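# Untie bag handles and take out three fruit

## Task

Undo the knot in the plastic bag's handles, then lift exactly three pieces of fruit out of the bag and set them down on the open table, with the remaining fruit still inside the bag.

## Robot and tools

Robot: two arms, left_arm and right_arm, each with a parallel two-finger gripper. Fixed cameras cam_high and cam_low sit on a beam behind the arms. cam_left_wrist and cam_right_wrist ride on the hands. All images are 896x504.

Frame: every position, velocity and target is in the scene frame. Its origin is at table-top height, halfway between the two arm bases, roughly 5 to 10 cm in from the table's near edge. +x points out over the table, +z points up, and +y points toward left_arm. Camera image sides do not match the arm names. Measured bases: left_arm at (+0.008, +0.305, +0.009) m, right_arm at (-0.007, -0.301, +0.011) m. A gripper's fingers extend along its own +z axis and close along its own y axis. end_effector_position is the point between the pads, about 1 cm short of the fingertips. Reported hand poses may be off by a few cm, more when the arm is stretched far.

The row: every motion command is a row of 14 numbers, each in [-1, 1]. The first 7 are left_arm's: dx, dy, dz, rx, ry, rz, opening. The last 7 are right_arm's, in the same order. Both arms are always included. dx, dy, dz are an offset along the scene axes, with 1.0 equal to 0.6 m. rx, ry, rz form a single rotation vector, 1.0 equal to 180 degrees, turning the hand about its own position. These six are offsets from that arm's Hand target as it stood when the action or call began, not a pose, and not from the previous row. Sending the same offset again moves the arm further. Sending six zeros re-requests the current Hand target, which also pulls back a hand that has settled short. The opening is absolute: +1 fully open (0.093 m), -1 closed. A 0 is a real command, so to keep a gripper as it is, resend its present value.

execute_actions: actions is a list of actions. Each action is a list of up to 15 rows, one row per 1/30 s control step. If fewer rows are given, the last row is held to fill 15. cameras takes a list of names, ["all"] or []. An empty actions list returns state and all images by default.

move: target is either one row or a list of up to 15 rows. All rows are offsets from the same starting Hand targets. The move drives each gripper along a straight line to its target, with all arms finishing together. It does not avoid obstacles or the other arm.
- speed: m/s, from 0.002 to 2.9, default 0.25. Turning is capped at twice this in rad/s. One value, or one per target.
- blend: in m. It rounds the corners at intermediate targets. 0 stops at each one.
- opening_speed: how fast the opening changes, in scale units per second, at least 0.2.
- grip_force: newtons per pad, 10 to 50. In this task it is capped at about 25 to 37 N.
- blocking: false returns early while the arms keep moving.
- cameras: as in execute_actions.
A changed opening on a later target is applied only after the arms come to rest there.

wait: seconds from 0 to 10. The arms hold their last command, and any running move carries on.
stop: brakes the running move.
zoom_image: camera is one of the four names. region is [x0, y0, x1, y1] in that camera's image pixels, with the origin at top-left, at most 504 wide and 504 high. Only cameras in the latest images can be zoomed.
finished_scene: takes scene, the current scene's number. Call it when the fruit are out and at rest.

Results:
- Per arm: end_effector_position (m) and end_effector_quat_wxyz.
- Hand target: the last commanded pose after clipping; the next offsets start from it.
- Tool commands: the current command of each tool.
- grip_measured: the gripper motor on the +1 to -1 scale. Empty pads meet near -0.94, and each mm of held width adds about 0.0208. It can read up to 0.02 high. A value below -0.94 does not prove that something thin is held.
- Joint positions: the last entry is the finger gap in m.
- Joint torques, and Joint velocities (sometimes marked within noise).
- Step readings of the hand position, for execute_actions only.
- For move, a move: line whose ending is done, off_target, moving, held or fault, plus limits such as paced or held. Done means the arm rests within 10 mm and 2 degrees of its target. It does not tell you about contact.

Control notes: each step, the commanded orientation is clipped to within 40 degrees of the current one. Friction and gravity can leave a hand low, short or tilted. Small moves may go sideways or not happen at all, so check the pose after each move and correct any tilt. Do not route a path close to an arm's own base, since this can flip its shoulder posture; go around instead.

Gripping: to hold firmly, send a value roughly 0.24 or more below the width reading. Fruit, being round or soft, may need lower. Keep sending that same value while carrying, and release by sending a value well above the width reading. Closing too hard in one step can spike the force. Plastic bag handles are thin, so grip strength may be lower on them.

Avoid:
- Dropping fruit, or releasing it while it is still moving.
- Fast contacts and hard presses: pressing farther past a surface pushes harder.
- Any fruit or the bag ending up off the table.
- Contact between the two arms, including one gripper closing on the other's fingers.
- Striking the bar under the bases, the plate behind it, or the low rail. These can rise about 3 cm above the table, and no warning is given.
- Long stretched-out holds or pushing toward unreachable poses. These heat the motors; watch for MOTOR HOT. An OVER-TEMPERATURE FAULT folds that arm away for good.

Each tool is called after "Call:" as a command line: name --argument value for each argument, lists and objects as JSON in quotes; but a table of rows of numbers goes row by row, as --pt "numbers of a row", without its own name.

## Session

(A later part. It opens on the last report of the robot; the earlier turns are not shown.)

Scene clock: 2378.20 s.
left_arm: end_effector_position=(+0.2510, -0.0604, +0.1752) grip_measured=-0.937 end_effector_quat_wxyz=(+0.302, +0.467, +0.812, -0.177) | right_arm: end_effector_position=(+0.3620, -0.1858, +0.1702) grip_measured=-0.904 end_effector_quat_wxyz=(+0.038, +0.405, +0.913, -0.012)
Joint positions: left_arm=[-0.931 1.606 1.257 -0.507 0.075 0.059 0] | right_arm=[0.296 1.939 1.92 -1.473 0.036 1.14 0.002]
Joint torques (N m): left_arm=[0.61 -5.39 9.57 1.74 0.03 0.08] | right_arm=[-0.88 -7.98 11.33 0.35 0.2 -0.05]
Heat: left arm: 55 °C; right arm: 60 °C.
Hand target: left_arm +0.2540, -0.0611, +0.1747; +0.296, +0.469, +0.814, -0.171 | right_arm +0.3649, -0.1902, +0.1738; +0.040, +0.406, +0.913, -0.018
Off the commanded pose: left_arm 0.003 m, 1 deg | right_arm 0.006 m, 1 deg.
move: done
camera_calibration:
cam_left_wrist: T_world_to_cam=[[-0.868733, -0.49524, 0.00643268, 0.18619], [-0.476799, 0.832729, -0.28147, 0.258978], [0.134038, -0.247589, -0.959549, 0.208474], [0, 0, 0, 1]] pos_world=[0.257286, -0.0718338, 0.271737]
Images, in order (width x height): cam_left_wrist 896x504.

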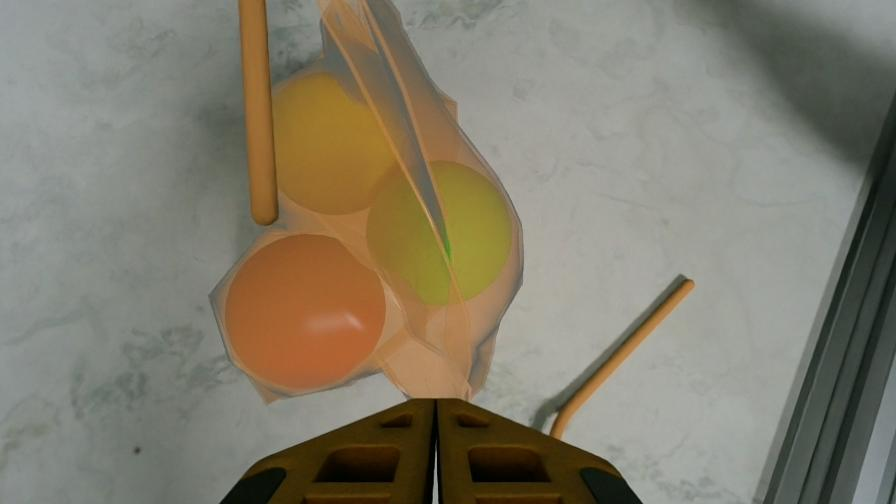

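Call:
move --pt "0.1142 -0.1473 -0.0912 -0.0242 -0.0137 -0.0115 -0.97 0 0 0 0 0 0 -1" --speed 0.1 --cameras '["cam_left_wrist","cam_right_wrist"]'

Call:
zoom_image --camera "cam_left_wrist" --region '[220, 140, 660, 500]'

Scene clock: 2422.30 s.
left_arm: end_effector_position=(+0.3143, -0.1420, +0.1148) grip_measured=-0.964 end_effector_quat_wxyz=(+0.317, +0.476, +0.798, -0.190) | right_arm: end_effector_position=(+0.3626, -0.1877, +0.1700) grip_measured=-0.904 end_effector_quat_wxyz=(+0.040, +0.406, +0.913, -0.015)
Joint positions: left_arm=[-0.915 2.017 1.5 -0.3 0.106 0.094 0] | right_arm=[0.293 1.94 1.92 -1.473 0.042 1.138 0.002]
Joint torques (N m): left_arm=[0.96 -8.14 9.77 2.17 0.18 0.07] | right_arm=[-0.72 -8.05 11.34 0.33 0.13 -0.07]
Heat: left arm: 55 °C; right arm: 61 °C.
Hand target: left_arm +0.3226, -0.1494, +0.1201; +0.328, +0.476, +0.792, -0.196 | right_arm +0.3649, -0.1902, +0.1738; +0.040, +0.406, +0.913, -0.018
Off the commanded pose: left_arm 0.012 m, 2 deg | right_arm 0.005 m, 0 deg.
move: off_target (left_arm)
camera_calibration:
cam_left_wrist: T_world_to_cam=[[-0.883686, -0.468078, 0.00156069, 0.210315], [-0.443648, 0.836492, -0.321648, 0.33485], [0.149251, -0.284928, -0.946858, 0.110285], [0, 0, 0, 1]] pos_world=[0.317948, -0.150233, 0.2118]
cam_right_wrist: T_world_to_cam=[[-0.735688, -0.677307, -0.00419411, 0.140128], [-0.640698, 0.693888, 0.328671, 0.346515], [-0.219701, 0.244487, -0.944435, 0.372078], [0, 0, 0, 1]] pos_world=[0.406848, -0.236501, 0.238102]
Images, in order (width x height): cam_left_wrist 896x504, cam_right_wrist 896x504.

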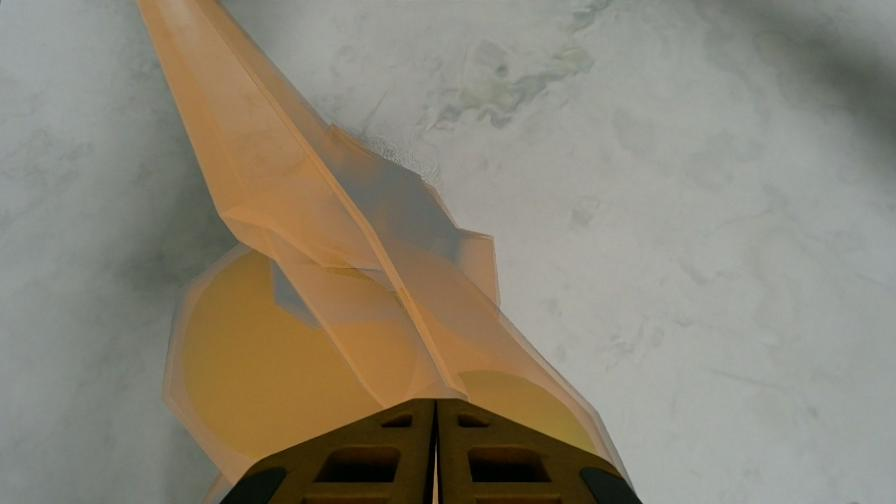

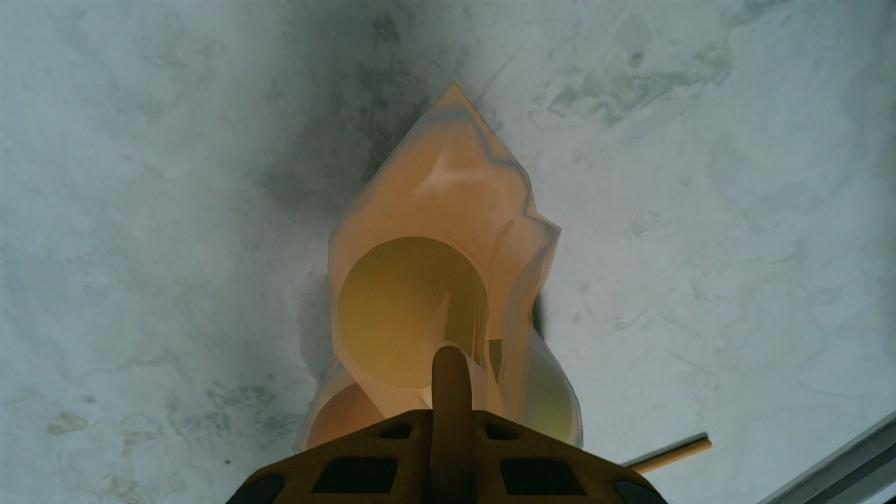

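Scaled by 1.145 from the camera's 896x504 image, which has a finer 1280x720 frame.

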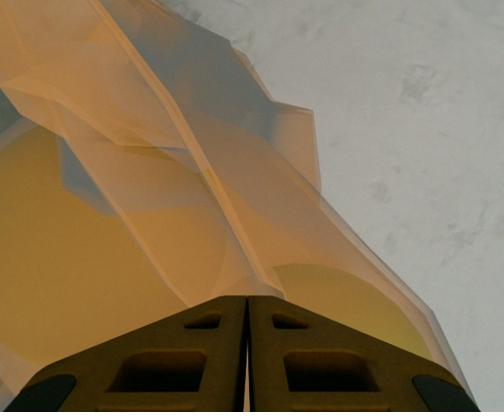

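Call:
move --pt "0.007 0.002 -0.055 0 0 0 -0.97 0 0 0 0 0 0 -1" --pt "0.007 0.002 -0.055 0 0 0 -0.3 0 0 0 0 0 0 -1" --speed 0.06 --opening_speed 0.5 --cameras '["cam_left_wrist"]'

Call:
zoom_image --camera "cam_left_wrist" --region '[220, 140, 660, 500]'

Scene clock: 2441.30 s.
left_arm: end_effector_position=(+0.3247, -0.1505, +0.0999) grip_measured=-0.302 end_effector_quat_wxyz=(+0.334, +0.475, +0.789, -0.199) | right_arm: end_effector_position=(+0.3639, -0.1922, +0.1703) grip_measured=-0.904 end_effector_quat_wxyz=(+0.045, +0.408, +0.912, -0.021)
Joint positions: left_arm=[-0.906 2.063 1.478 -0.189 0.118 0.103 0.031] | right_arm=[0.288 1.94 1.92 -1.473 0.057 1.137 0.002]
Joint torques (N m): left_arm=[0.81 -8.43 6.16 2.22 0.11 0.03] | right_arm=[-0.24 -8.08 11.32 0.35 -0.02 -0.06]
Heat: left arm: 58 °C; right arm: 62 °C.
Hand target: left_arm +0.3267, -0.1483, +0.0871; +0.328, +0.476, +0.792, -0.197 | right_arm +0.3650, -0.1901, +0.1738; +0.040, +0.406, +0.913, -0.018
Off the commanded pose: left_arm 0.013 m, 1 deg | right_arm 0.004 m, 1 deg.
move: off_target (left_arm); target 2's new opening was sent with left_arm's hand 0.013 m and 1 deg from that target
camera_calibration:
cam_left_wrist: T_world_to_cam=[[-0.886816, -0.462111, -0.00315802, 0.217892], [-0.429722, 0.827134, -0.3622, 0.339888], [0.169989, -0.319848, -0.932095, 0.0788126], [0, 0, 0, 1]] pos_world=[0.32589, -0.155234, 0.197256]
Images, in order (width x height): cam_left_wrist 896x504.

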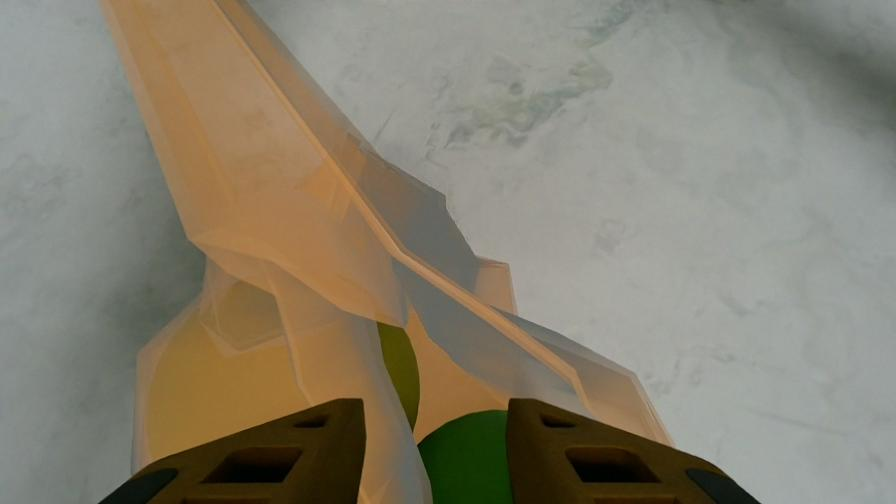

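Scaled by 1.145 from the camera's 896x504 image, which has a finer 1280x720 frame.

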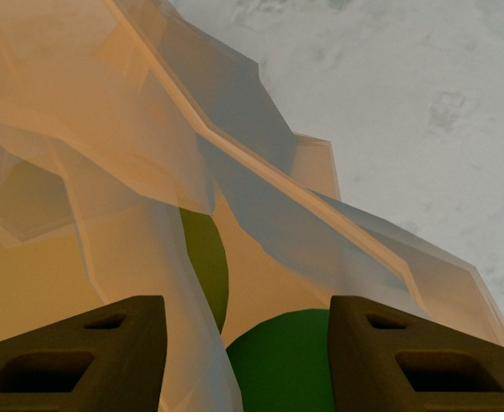

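Call:
move --pt "0.0 0.0 0.02 0 0 0 -0.95 0 0 0 0 0 0 -1" --pt "-0.008 -0.005 0.02 0 0 0 -0.95 0 0 0 0 0 0 -1" --pt "-0.008 -0.005 -0.035 0 0 0 -0.95 0 0 0 0 0 0 -1" --speed 0.06 --opening_speed 0.8 --cameras '["cam_left_wrist"]'

Call:
zoom_image --camera "cam_left_wrist" --region '[220, 140, 660, 500]'

Scene clock: 2471.43 s.
left_arm: end_effector_position=(+0.3277, -0.1575, +0.0921) grip_measured=-0.946 end_effector_quat_wxyz=(+0.354, +0.473, +0.779, -0.208) | right_arm: end_effector_position=(+0.3636, -0.1918, +0.1703) grip_measured=-0.904 end_effector_quat_wxyz=(+0.044, +0.408, +0.912, -0.020)
Joint positions: left_arm=[-0.909 2.085 1.441 -0.083 0.118 0.103 0] | right_arm=[0.288 1.94 1.92 -1.474 0.054 1.137 0.002]
Joint torques (N m): left_arm=[-0.03 -7.92 5.53 1.96 0.02 -0.06] | right_arm=[-0.27 -8.01 11.26 0.34 0.03 -0.05]
Heat: left arm: 57 °C; right arm: 62 °C.
Hand target: left_arm +0.3220, -0.1512, +0.0660; +0.328, +0.476, +0.792, -0.196 | right_arm +0.3650, -0.1902, +0.1738; +0.040, +0.406, +0.913, -0.018
Off the commanded pose: left_arm 0.027 m, 4 deg | right_arm 0.004 m, 1 deg.
move: off_target (left_arm)
camera_calibration:
cam_left_wrist: T_world_to_cam=[[-0.888466, -0.458809, -0.0110538, 0.219104], [-0.415351, 0.81409, -0.405884, 0.341429], [0.195222, -0.356023, -0.913858, 0.0530726], [0, 0, 0, 1]] pos_world=[0.326118, -0.158532, 0.189503]
Images, in order (width x height): cam_left_wrist 896x504.

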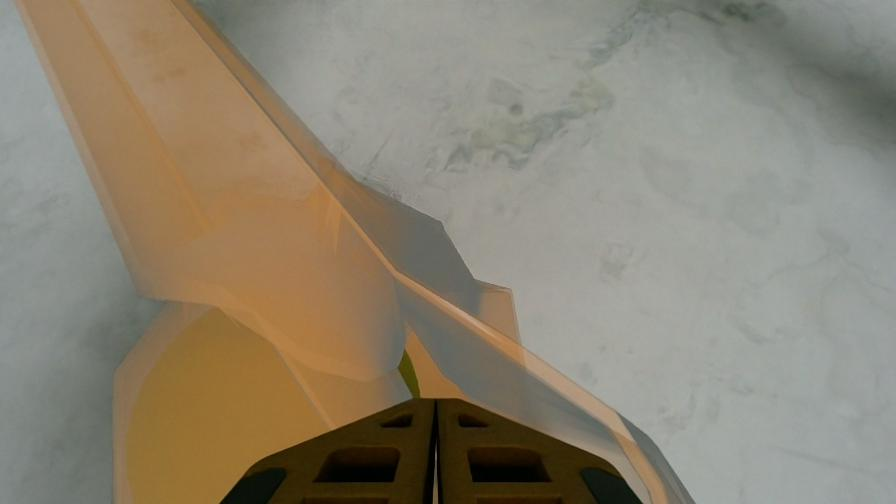

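Scaled by 1.145 from the camera's 896x504 image, which has a finer 1280x720 frame.

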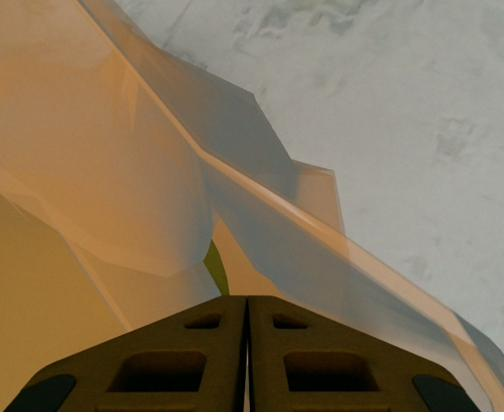

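Call:
move --pt "0.0 0.0 0.035 0 0 0 -0.95 0 0 0 0 0 0 -1" --pt "0.0 0.0 0.035 0 0 0 0.9 0 0 0 0 0 0 -1" --speed 0.06 --opening_speed 0.8 --cameras '["cam_left_wrist","cam_high"]'

Call:
zoom_image --camera "cam_high" --region '[350, 120, 510, 260]'

Scene clock: 2508.90 s.
left_arm: end_effector_position=(+0.3255, -0.1545, +0.0889) grip_measured=+0.898 end_effector_quat_wxyz=(+0.343, +0.475, +0.785, -0.204) | right_arm: end_effector_position=(+0.3625, -0.1917, +0.1702) grip_measured=-0.904 end_effector_quat_wxyz=(+0.041, +0.408, +0.912, -0.021)
Joint positions: left_arm=[-0.909 2.085 1.448 -0.116 0.118 0.103 0.088] | right_arm=[0.288 1.94 1.92 -1.478 0.051 1.137 0.002]
Joint torques (N m): left_arm=[0.03 -10.13 8.27 1.6 0.03 -0.06] | right_arm=[-0.28 -8.12 11.32 0.4 0.04 -0.03]
Heat: left arm: 60 °C; right arm: 63 °C.
Hand target: left_arm +0.3220, -0.1511, +0.0870; +0.328, +0.476, +0.792, -0.196 | right_arm +0.3650, -0.1902, +0.1738; +0.040, +0.406, +0.913, -0.018
Off the commanded pose: left_arm 0.005 m, 2 deg | right_arm 0.005 m, 0 deg.
move: done; target 2's new opening was sent with left_arm's hand 0.008 m and 3 deg from that target
camera_calibration:
cam_left_wrist: T_world_to_cam=[[-0.888256, -0.459308, -0.00610506, 0.217938], [-0.422475, 0.822098, -0.381667, 0.338211], [0.180321, -0.336439, -0.92428, 0.0605002], [0, 0, 0, 1]] pos_world=[0.325561, -0.157587, 0.186333]
Images, in order (width x height): cam_high 896x504, cam_left_wrist 896x504.

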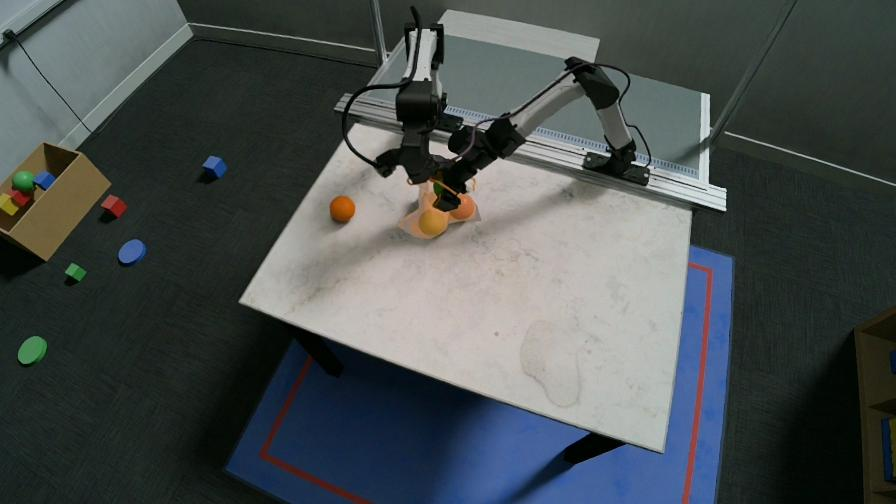

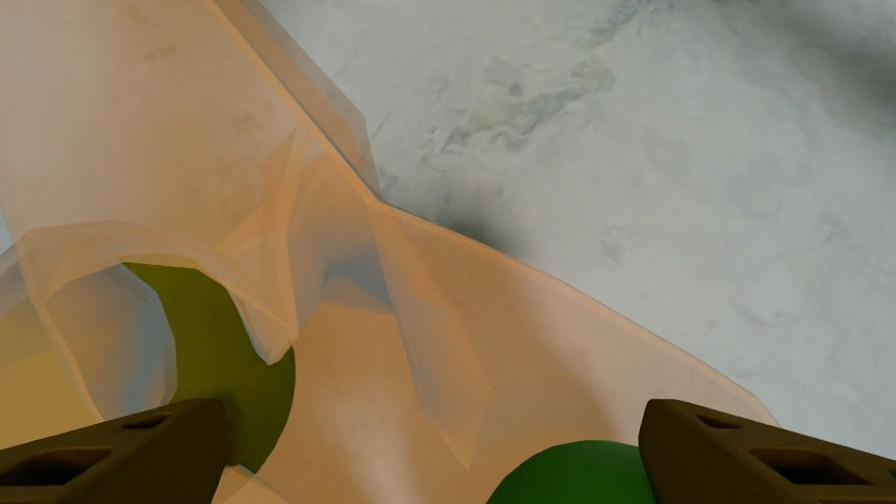

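Scaled by 3.150 from the camera's 896x504 image, which has a finer 1280x720 frame.

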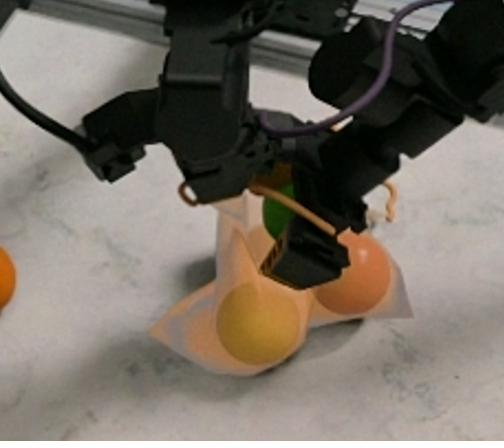

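Call:
move --pt "-0.042 -0.024 0.005 0 0 0 0.95 0 0 0 0 0 0 -1" --speed 0.05 --cameras '["cam_left_wrist"]'

Scene clock: 2536.63 s.
left_arm: end_effector_position=(+0.2968, -0.1691, +0.0842) grip_measured=+0.948 end_effector_quat_wxyz=(+0.329, +0.480, +0.787, -0.203) | right_arm: end_effector_position=(+0.3625, -0.1917, +0.1702) grip_measured=-0.904 end_effector_quat_wxyz=(+0.041, +0.408, +0.912, -0.021)
Joint positions: left_arm=[-0.977 2.085 1.448 -0.138 0.082 0.059 0.091] | right_arm=[0.288 1.94 1.92 -1.478 0.051 1.137 0.002]
Joint torques (N m): left_arm=[0.21 -11.17 7.53 1.78 -0.07 -0.11] | right_arm=[-0.29 -8.05 11.34 0.4 0.09 -0.07]
Heat: left arm: 64 °C; right arm: 63 °C.
Hand target: left_arm +0.2968, -0.1656, +0.0900; +0.328, +0.476, +0.792, -0.196 | right_arm +0.3650, -0.1902, +0.1738; +0.040, +0.406, +0.913, -0.018
Off the commanded pose: left_arm 0.007 m, 1 deg | right_arm 0.005 m, 0 deg.
move: done
camera_calibration:
cam_left_wrist: T_world_to_cam=[[-0.89364, -0.44877, 0.0036455, 0.188192], [-0.420192, 0.833824, -0.358019, 0.335637], [0.157628, -0.321471, -0.933707, 0.0664893], [0, 0, 0, 1]] pos_world=[0.298727, -0.174032, 0.18156]
Images, in order (width x height): cam_left_wrist 896x504.

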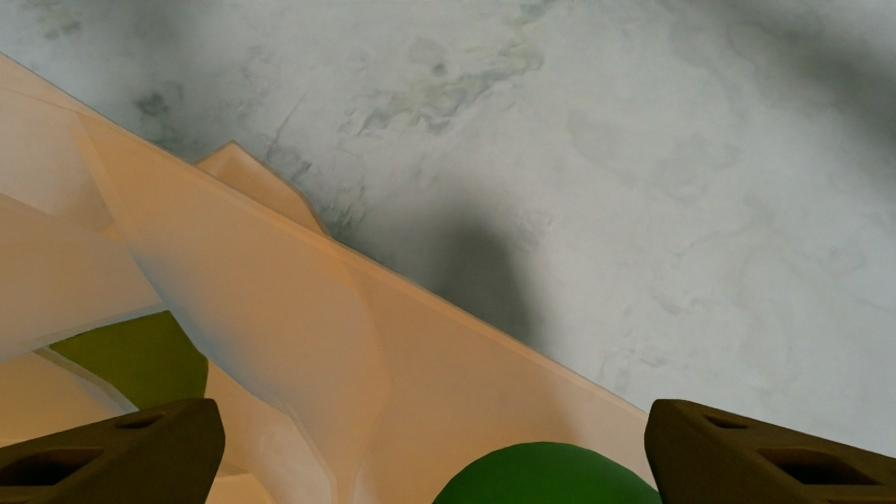

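Call:
move --pt "0 0 0.03 0 0 0 0.95 0 0 0 0 0 0 -1" --pt "-0.04 -0.023 0.03 0 0 0 0.95 0 0 0 0 0 0 -1" --speed 0.05 --cameras '["cam_left_wrist"]'

Scene clock: 2547.50 s.
left_arm: end_effector_position=(+0.2703, -0.1779, +0.0849) grip_measured=+0.948 end_effector_quat_wxyz=(+0.313, +0.484, +0.794, -0.193) | right_arm: end_effector_position=(+0.3625, -0.1917, +0.1702) grip_measured=-0.904 end_effector_quat_wxyz=(+0.041, +0.408, +0.912, -0.021)
Joint positions: left_arm=[-1.041 2.076 1.469 -0.206 0.035 0.016 0.091] | right_arm=[0.288 1.94 1.92 -1.478 0.051 1.137 0.002]
Joint torques (N m): left_arm=[0.18 -12.45 8.77 1.79 -0.09 -0.12] | right_arm=[-0.2 -7.99 11.36 0.39 0.05 -0.06]
Heat: left arm: 67 °C; right arm: 63 °C.
Hand target: left_arm +0.2727, -0.1794, +0.1079; +0.328, +0.476, +0.792, -0.196 | right_arm +0.3650, -0.1902, +0.1738; +0.040, +0.406, +0.913, -0.018
Off the commanded pose: left_arm 0.023 m, 2 deg | right_arm 0.005 m, 0 deg.
move: off_target (left_arm)
camera_calibration:
cam_left_wrist: T_world_to_cam=[[-0.89318, -0.449685, 0.00347709, 0.160287], [-0.427147, 0.845946, -0.31925, 0.332726], [0.14062, -0.286633, -0.947664, 0.0804466], [0, 0, 0, 1]] pos_world=[0.273976, -0.186331, 0.181902]
Images, in order (width x height): cam_left_wrist 896x504.

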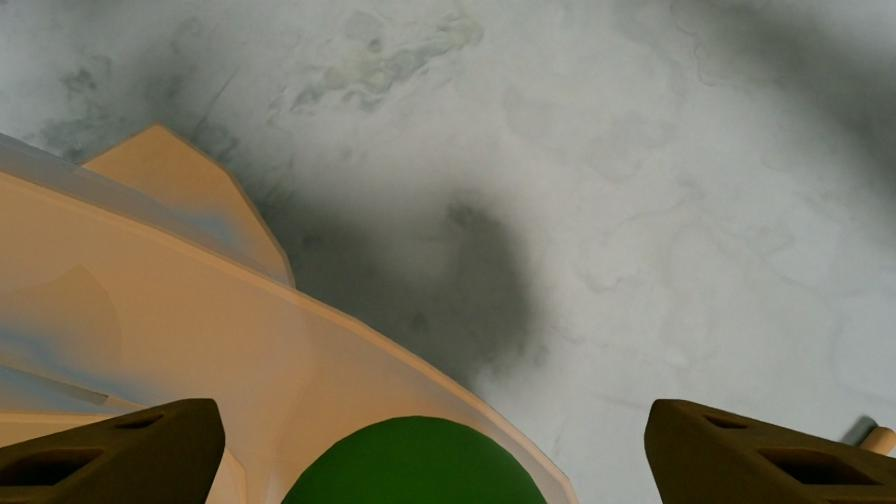

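Call:
move --pt "-0.04 0.08 0.12 0 0 0 0.5 0 0 0 0 0 0 -1" --pt "-0.05 0.16 0.12 0 0 0 -0.9 -0.14 -0.075 0.01 0 0 0 -1" --speed 0.1 --cameras '["cam_left_wrist","cam_high"]'

Call:
zoom_image --camera "cam_left_wrist" --region '[220, 60, 660, 420]'

Call:
zoom_image --camera "cam_high" --region '[350, 120, 510, 260]'

Scene clock: 2586.83 s.
left_arm: end_effector_position=(+0.2449, -0.0886, +0.1774) grip_measured=-0.898 end_effector_quat_wxyz=(+0.328, +0.474, +0.794, -0.194) | right_arm: end_effector_position=(+0.2821, -0.2333, +0.1763) grip_measured=-0.904 end_effector_quat_wxyz=(+0.032, +0.405, +0.913, -0.029)
Joint positions: left_arm=[-0.984 1.642 1.259 -0.405 0.056 0.043 0.002] | right_arm=[0.23 1.605 1.525 -1.438 0.049 1.072 0.002]
Joint torques (N m): left_arm=[0.73 -8.83 6.02 2.02 0.12 0.08] | right_arm=[-0.99 -8.87 6.52 0.71 0.03 -0.11]
Heat: left arm: 74 °C; right arm: 63 °C.
Hand target: left_arm +0.2426, -0.0834, +0.1800; +0.328, +0.476, +0.792, -0.197 | right_arm +0.2810, -0.2352, +0.1798; +0.040, +0.406, +0.913, -0.018
Off the commanded pose: left_arm 0.006 m, 0 deg | right_arm 0.004 m, 1 deg.
move: done
camera_calibration:
cam_left_wrist: T_world_to_cam=[[-0.883115, -0.469151, -0.00210457, 0.174289], [-0.439671, 0.829171, -0.345204, 0.2821], [0.163698, -0.303929, -0.938525, 0.188409], [0, 0, 0, 1]] pos_world=[0.247106, -0.0948782, 0.274575]
Images, in order (width x height): cam_high 896x504, cam_left_wrist 896x504.

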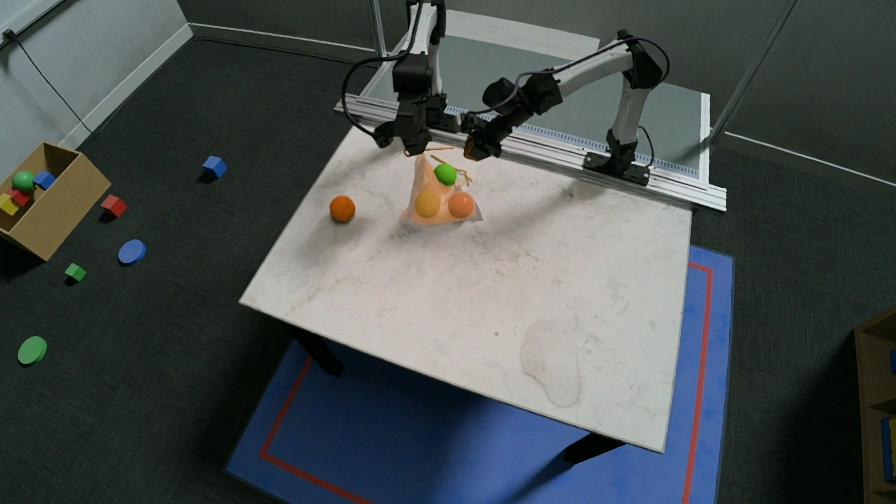

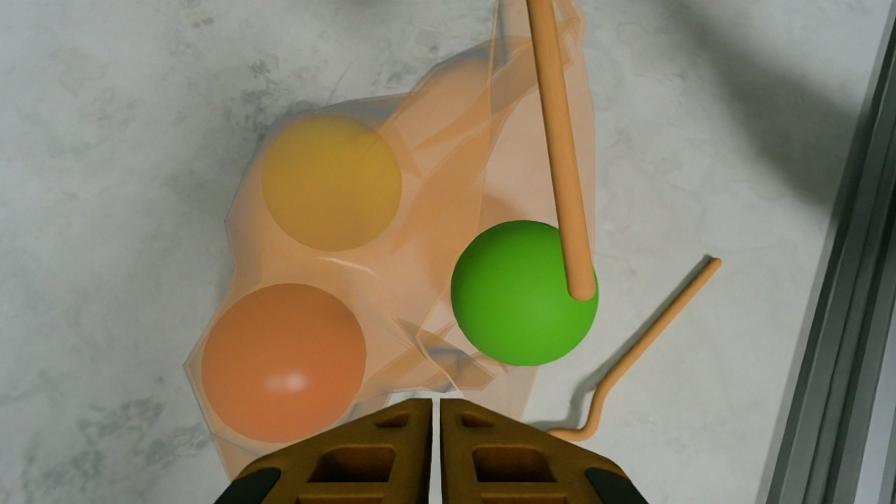

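Scaled by 1.145 from the camera's 896x504 image, which has a finer 1280x720 frame.

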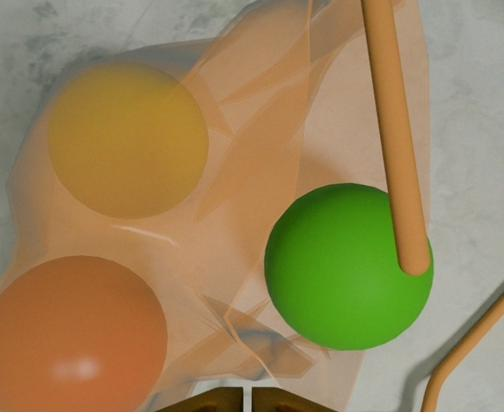

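Scaled by 3.150 from the camera's 896x504 image, which has a finer 1280x720 frame.

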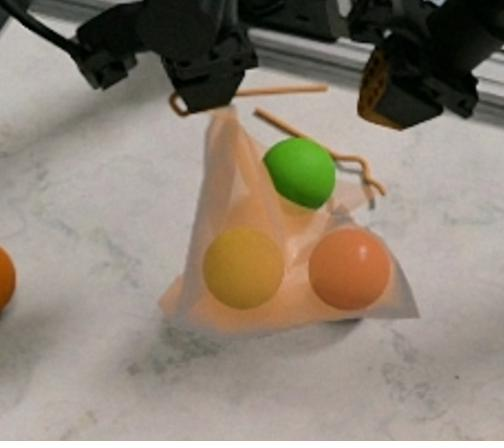

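Call:
move --target '[0,0.03,0,0,0,0,-0.9,0,0,0,0,0,0.36,-1]' --speed 0.15 --cameras '["cam_left_wrist","cam_high"]'

Call:
zoom_image --camera "cam_left_wrist" --region '[300, 60, 740, 420]'

Call:
zoom_image --camera "cam_high" --region '[350, 120, 510, 260]'

Scene clock: 2609.43 s.
left_arm: end_effector_position=(+0.2449, -0.0707, +0.1775) grip_measured=-0.898 end_effector_quat_wxyz=(+0.328, +0.474, +0.794, -0.194) | right_arm: end_effector_position=(+0.2816, -0.2335, +0.1748) grip_measured=-0.904 end_effector_quat_wxyz=(+0.027, -0.147, +0.989, +0.001)
Joint positions: left_arm=[-0.954 1.586 1.201 -0.404 0.078 0.064 0.002] | right_arm=[0.179 1.569 1.48 -1.393 -0.038 -0.105 0.002]
Joint torques (N m): left_arm=[0.81 -8.42 6.08 2.02 0.16 0.06] | right_arm=[-1.16 -9.13 6.71 0.87 -0.08 -0.07]
Heat: left arm: 69 °C; right arm: 59 °C.
Hand target: left_arm +0.2428, -0.0654, +0.1801; +0.328, +0.476, +0.792, -0.196 | right_arm +0.2809, -0.2352, +0.1797; +0.043, -0.146, +0.988, +0.006
Off the commanded pose: left_arm 0.006 m, 0 deg | right_arm 0.005 m, 2 deg.
move: done
camera_calibration:
cam_left_wrist: T_world_to_cam=[[-0.883185, -0.469021, -0.0016834, 0.182688], [-0.439684, 0.829181, -0.345163, 0.267329], [0.163285, -0.304103, -0.938541, 0.19402], [0, 0, 0, 1]] pos_world=[0.247208, -0.0769777, 0.274675]
Images, in order (width x height): cam_high 896x504, cam_left_wrist 896x504.

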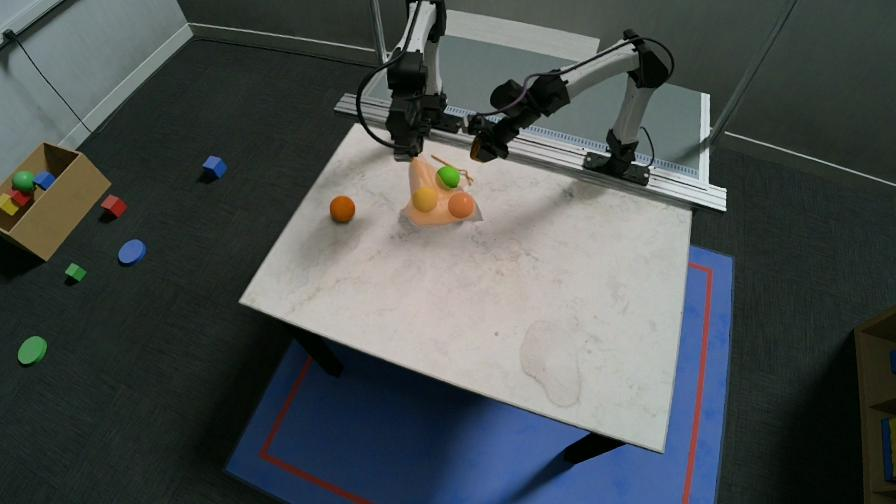

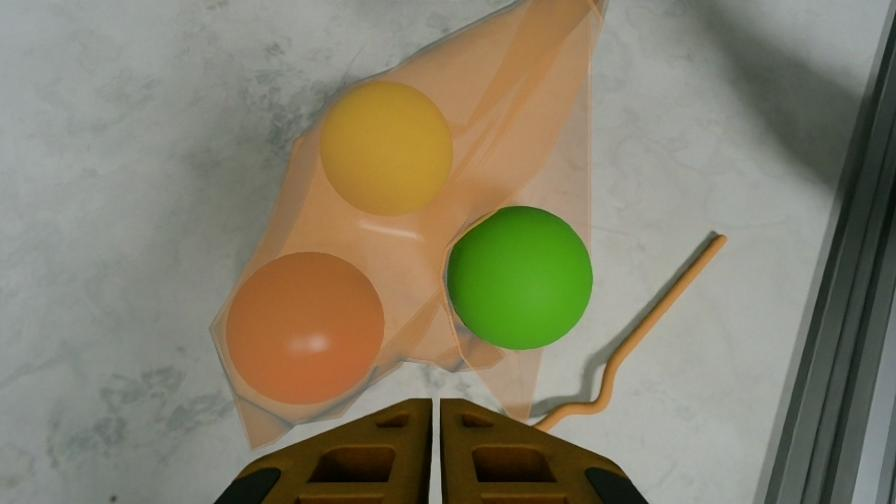

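Scaled by 1.145 from the camera's 896x504 image, which has a finer 1280x720 frame.

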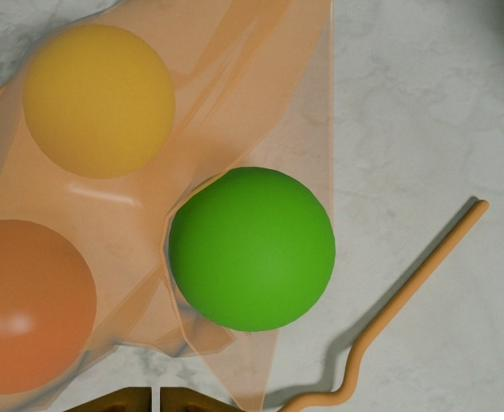

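Scaled by 3.150 from the camera's 896x504 image, which has a finer 1280x720 frame.

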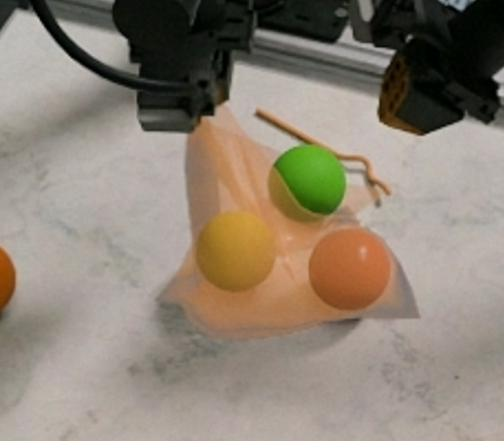

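Call:
move --pt "0 0 0 0.0454 0.1 0.2 -0.5 0.033 -0.045 0.04 0 0 0 -1" --pt "-0.005 -0.169 -0.01 0.0907 0.2005 0.4014 0.5 0.033 -0.045 0.04 0 0 0 -1" --speed 0.12 --blend 0.01 --cameras '["cam_left_wrist","cam_right_wrist"]'

Call:
zoom_image --camera "cam_left_wrist" --region '[200, 150, 700, 500]'

Scene clock: 2665.80 s.
left_arm: end_effector_position=(+0.2424, -0.1653, +0.1809) grip_measured=+0.498 end_effector_quat_wxyz=(+0.128, -0.099, +0.979, -0.126) | right_arm: end_effector_position=(+0.2985, -0.2603, +0.1981) grip_measured=-0.904 end_effector_quat_wxyz=(+0.042, -0.148, +0.988, +0.003)
Joint positions: left_arm=[-1.133 2.494 2.789 -1.539 -0.152 -1.332 0.069] | right_arm=[0.071 1.607 1.607 -1.457 -0.052 -0.214 0.002]
Joint torques (N m): left_arm=[0.16 -9.36 7.66 0.97 -0.02 -0.09] | right_arm=[-1.22 -5.38 11.55 0.49 -0.09 -0.09]
Heat: left arm: 63 °C; right arm: 58 °C.
Hand target: left_arm +0.2397, -0.1668, +0.1741; +0.070, -0.113, +0.991, +0.008 | right_arm +0.3008, -0.2622, +0.2038; +0.043, -0.147, +0.988, +0.006
Off the commanded pose: left_arm 0.007 m, 17 deg | right_arm 0.006 m, 0 deg.
joint sent to its limit (left arm) — joint 4 (wrist pitch), lower limit. The joint targets are off in orientation, not in position.
move: off_target (left_arm); blend cut to 0 m at target 1; target 2's new opening was sent with left_arm's hand 0.008 m and 17 deg from that target
camera_calibration:
cam_left_wrist: T_world_to_cam=[[0.15488, -0.94884, 0.275165, -0.245017], [-0.977455, -0.106715, 0.18219, 0.226062], [-0.143505, -0.297179, -0.943976, 0.245369], [0, 0, 0, 1]] pos_world=[0.294125, -0.135439, 0.257856]
cam_right_wrist: T_world_to_cam=[[0.30198, -0.953283, 0.00777037, -0.340018], [-0.900762, -0.282655, 0.329749, 0.169785], [-0.312147, -0.106577, -0.944037, 0.338387], [0, 0, 0, 1]] pos_world=[0.361241, -0.240078, 0.266106]
Images, in order (width x height): cam_left_wrist 896x504, cam_right_wrist 896x504.

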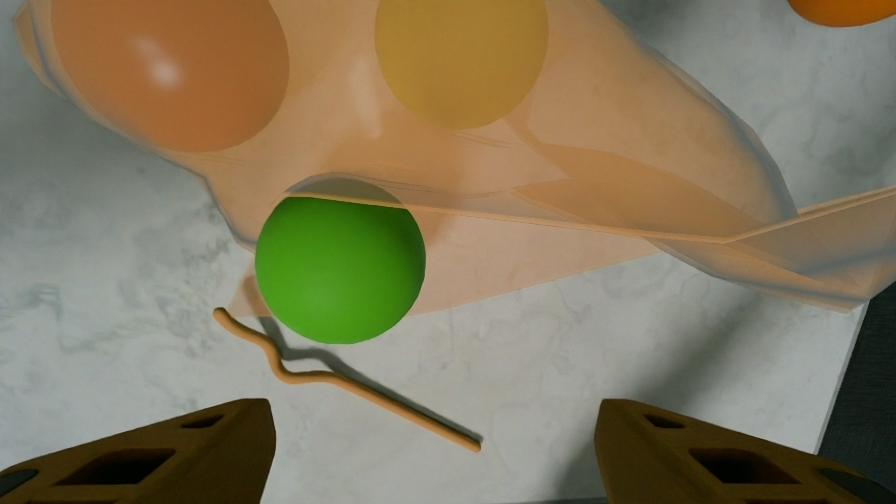

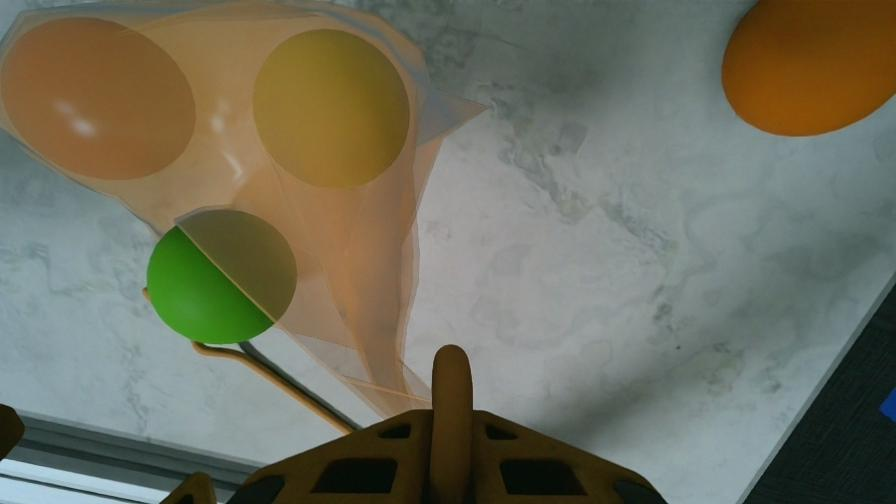

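Scaled by 1.008 from the camera's 896x504 image, which has a finer 1280x720 frame.

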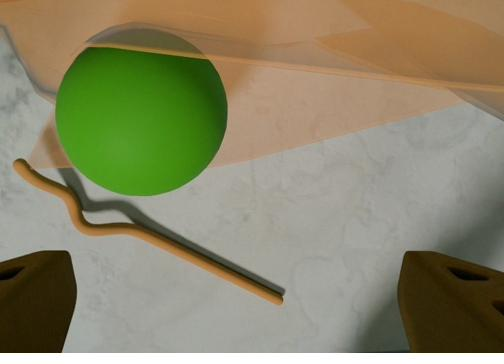

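Call:
move --pt "0.024 0.0305 -0.107 0 0 0 0.9 0 0 0 0 0 0 -1" --speed 0.12 --cameras '["cam_left_wrist"]'

Scene clock: 2688.63 s.
left_arm: end_effector_position=(+0.2456, -0.1634, +0.1652) grip_measured=+0.898 end_effector_quat_wxyz=(+0.120, -0.102, +0.982, -0.109) | right_arm: end_effector_position=(+0.2985, -0.2603, +0.1981) grip_measured=-0.904 end_effector_quat_wxyz=(+0.042, -0.148, +0.988, +0.003)
Joint positions: left_arm=[-1.125 2.517 2.775 -1.539 -0.146 -1.332 0.088] | right_arm=[0.071 1.607 1.607 -1.457 -0.052 -0.214 0.002]
Joint torques (N m): left_arm=[0.32 -11.43 6.12 1.02 -0.15 -0.01] | right_arm=[-1.2 -5.39 11.49 0.49 -0.11 -0.09]
Heat: left arm: 66 °C; right arm: 62 °C.
Hand target: left_arm +0.2455, -0.1634, +0.1655; +0.120, -0.102, +0.982, -0.109 (not the last commanded pose) | right_arm +0.3008, -0.2622, +0.2038; +0.043, -0.147, +0.988, +0.006
Off the commanded pose: left_arm 0.058 m, 15 deg | right_arm 0.006 m, 0 deg.
move: held (left_arm; a check stopped the path); limits=held
pose unreachable (left arm): on one or more control steps of this call, first in action 0 (counted from 0), this arm could not follow its commanded pose, so it was not sent that pose on those steps. It may still have moved: this result reports where it is.
cause: moving toward the commanded pose would bring a part of the arm too close to another arm (this arm's wrist (the part past joint 4) and the right arm's gripper housing, at the place that arm is still heading or pushing toward).
camera_calibration:
cam_left_wrist: T_world_to_cam=[[0.167107, -0.955659, 0.242469, -0.237997], [-0.972771, -0.119753, 0.198432, 0.226306], [-0.160597, -0.269026, -0.949649, 0.241331], [0, 0, 0, 1]] pos_world=[0.298672, -0.135419, 0.241981]
Images, in order (width x height): cam_left_wrist 896x504.

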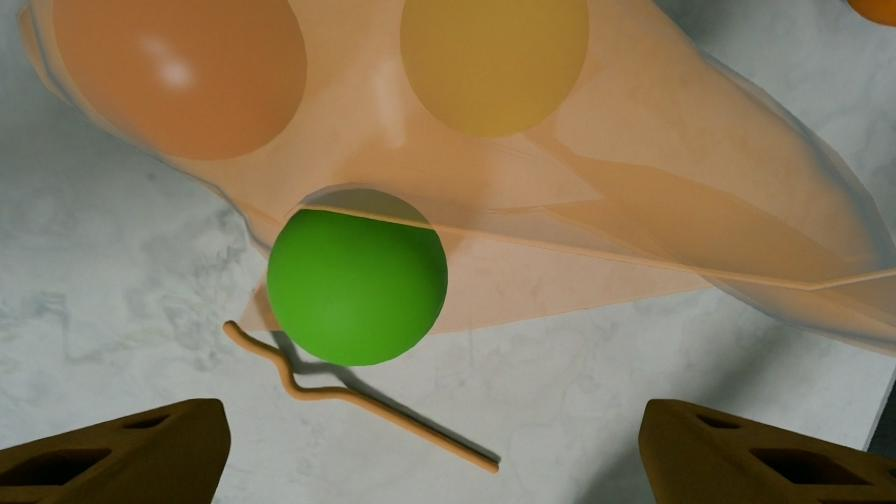

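Call:
move --pt "-0.05 0.2 0.05 0 0 0 0.0 0.0 0.0 0.0 0 0 0 -1" --pt "-0.05 0.25 0.05 0 0 0 0.0 0.0737 -0.0547 -0.15 0 0 0 -1" --pt "-0.05 0.25 0.05 0 0 0 0.0 0.0737 -0.0547 -0.295 0 0 0 -1" --speed 0.12 --blend 0.02 --cameras '["cam_left_wrist","cam_right_wrist","cam_high"]'

Call:
zoom_image --camera "cam_high" --region '[350, 120, 510, 260]'

Scene clock: 2718.93 s.
left_arm: end_effector_position=(+0.2166, -0.0157, +0.1907) grip_measured=+0.002 end_effector_quat_wxyz=(+0.121, -0.103, +0.982, -0.098) | right_arm: end_effector_position=(+0.3455, -0.2952, +0.0325) grip_measured=-0.904 end_effector_quat_wxyz=(+0.044, -0.147, +0.988, +0.001)
Joint positions: left_arm=[-1.025 1.744 1.664 -1.207 -0.128 -1.238 0.045] | right_arm=[-0.024 1.844 1.212 -0.827 -0.06 -0.306 0.002]
Joint torques (N m): left_arm=[0.85 -9.02 5.42 1.16 0 0.08] | right_arm=[-0.29 -7.43 6.72 0.97 -0.11 0]
Heat: left arm: 70 °C; right arm: 64 °C.
Hand target: left_arm +0.2155, -0.0134, +0.1954; +0.120, -0.102, +0.982, -0.109 | right_arm +0.3450, -0.2950, +0.0268; +0.043, -0.147, +0.988, +0.006
Off the commanded pose: left_arm 0.005 m, 1 deg | right_arm 0.006 m, 1 deg.
move: done
camera_calibration:
cam_left_wrist: T_world_to_cam=[[0.172212, -0.959769, 0.221779, -0.095374], [-0.972052, -0.129108, 0.196077, 0.210896], [-0.159555, -0.249348, -0.95518, 0.301724], [0, 0, 0, 1]] pos_world=[0.269568, 0.0109254, 0.268001]
cam_right_wrist: T_world_to_cam=[[0.299843, -0.953926, 0.0109222, -0.385726], [-0.902852, -0.280054, 0.326234, 0.258451], [-0.308144, -0.10768, -0.945226, 0.191281], [0, 0, 0, 1]] pos_world=[0.407942, -0.274977, 0.100701]
Images, in order (width x height): cam_high 896x504, cam_left_wrist 896x504, cam_right_wrist 896x504.

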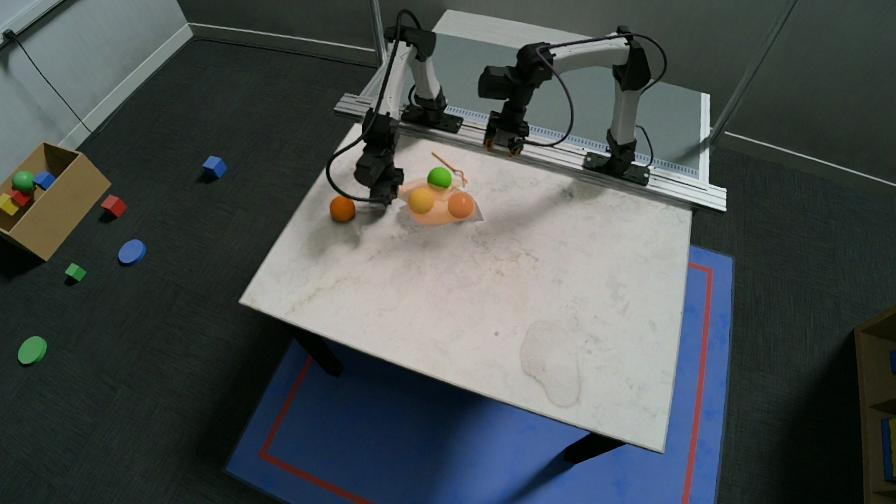

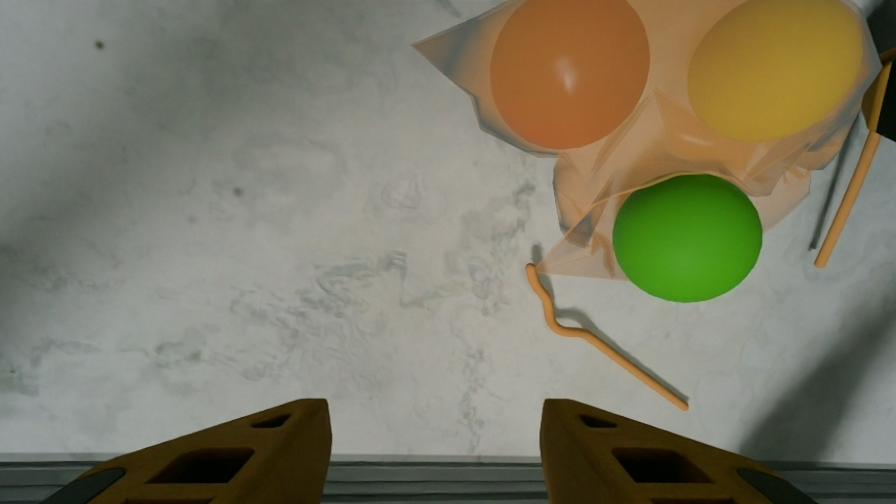

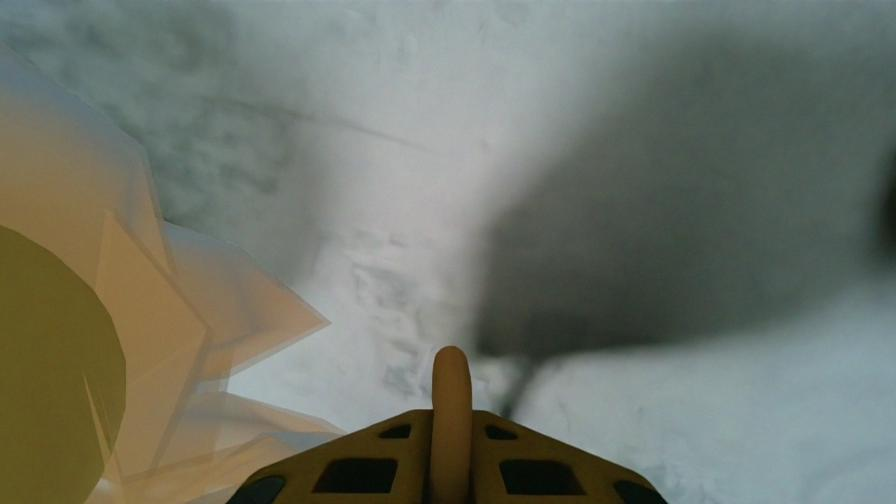

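Scaled by 3.150 from the camera's 896x504 image, which has a finer 1280x720 frame.

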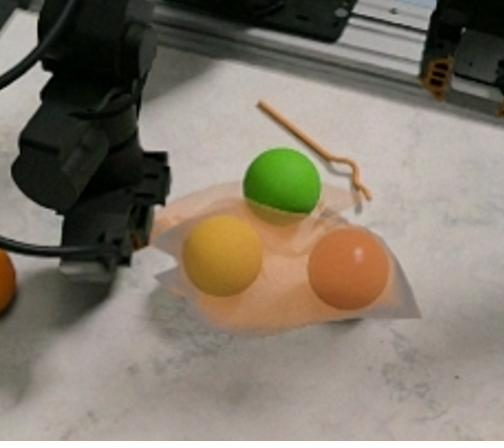

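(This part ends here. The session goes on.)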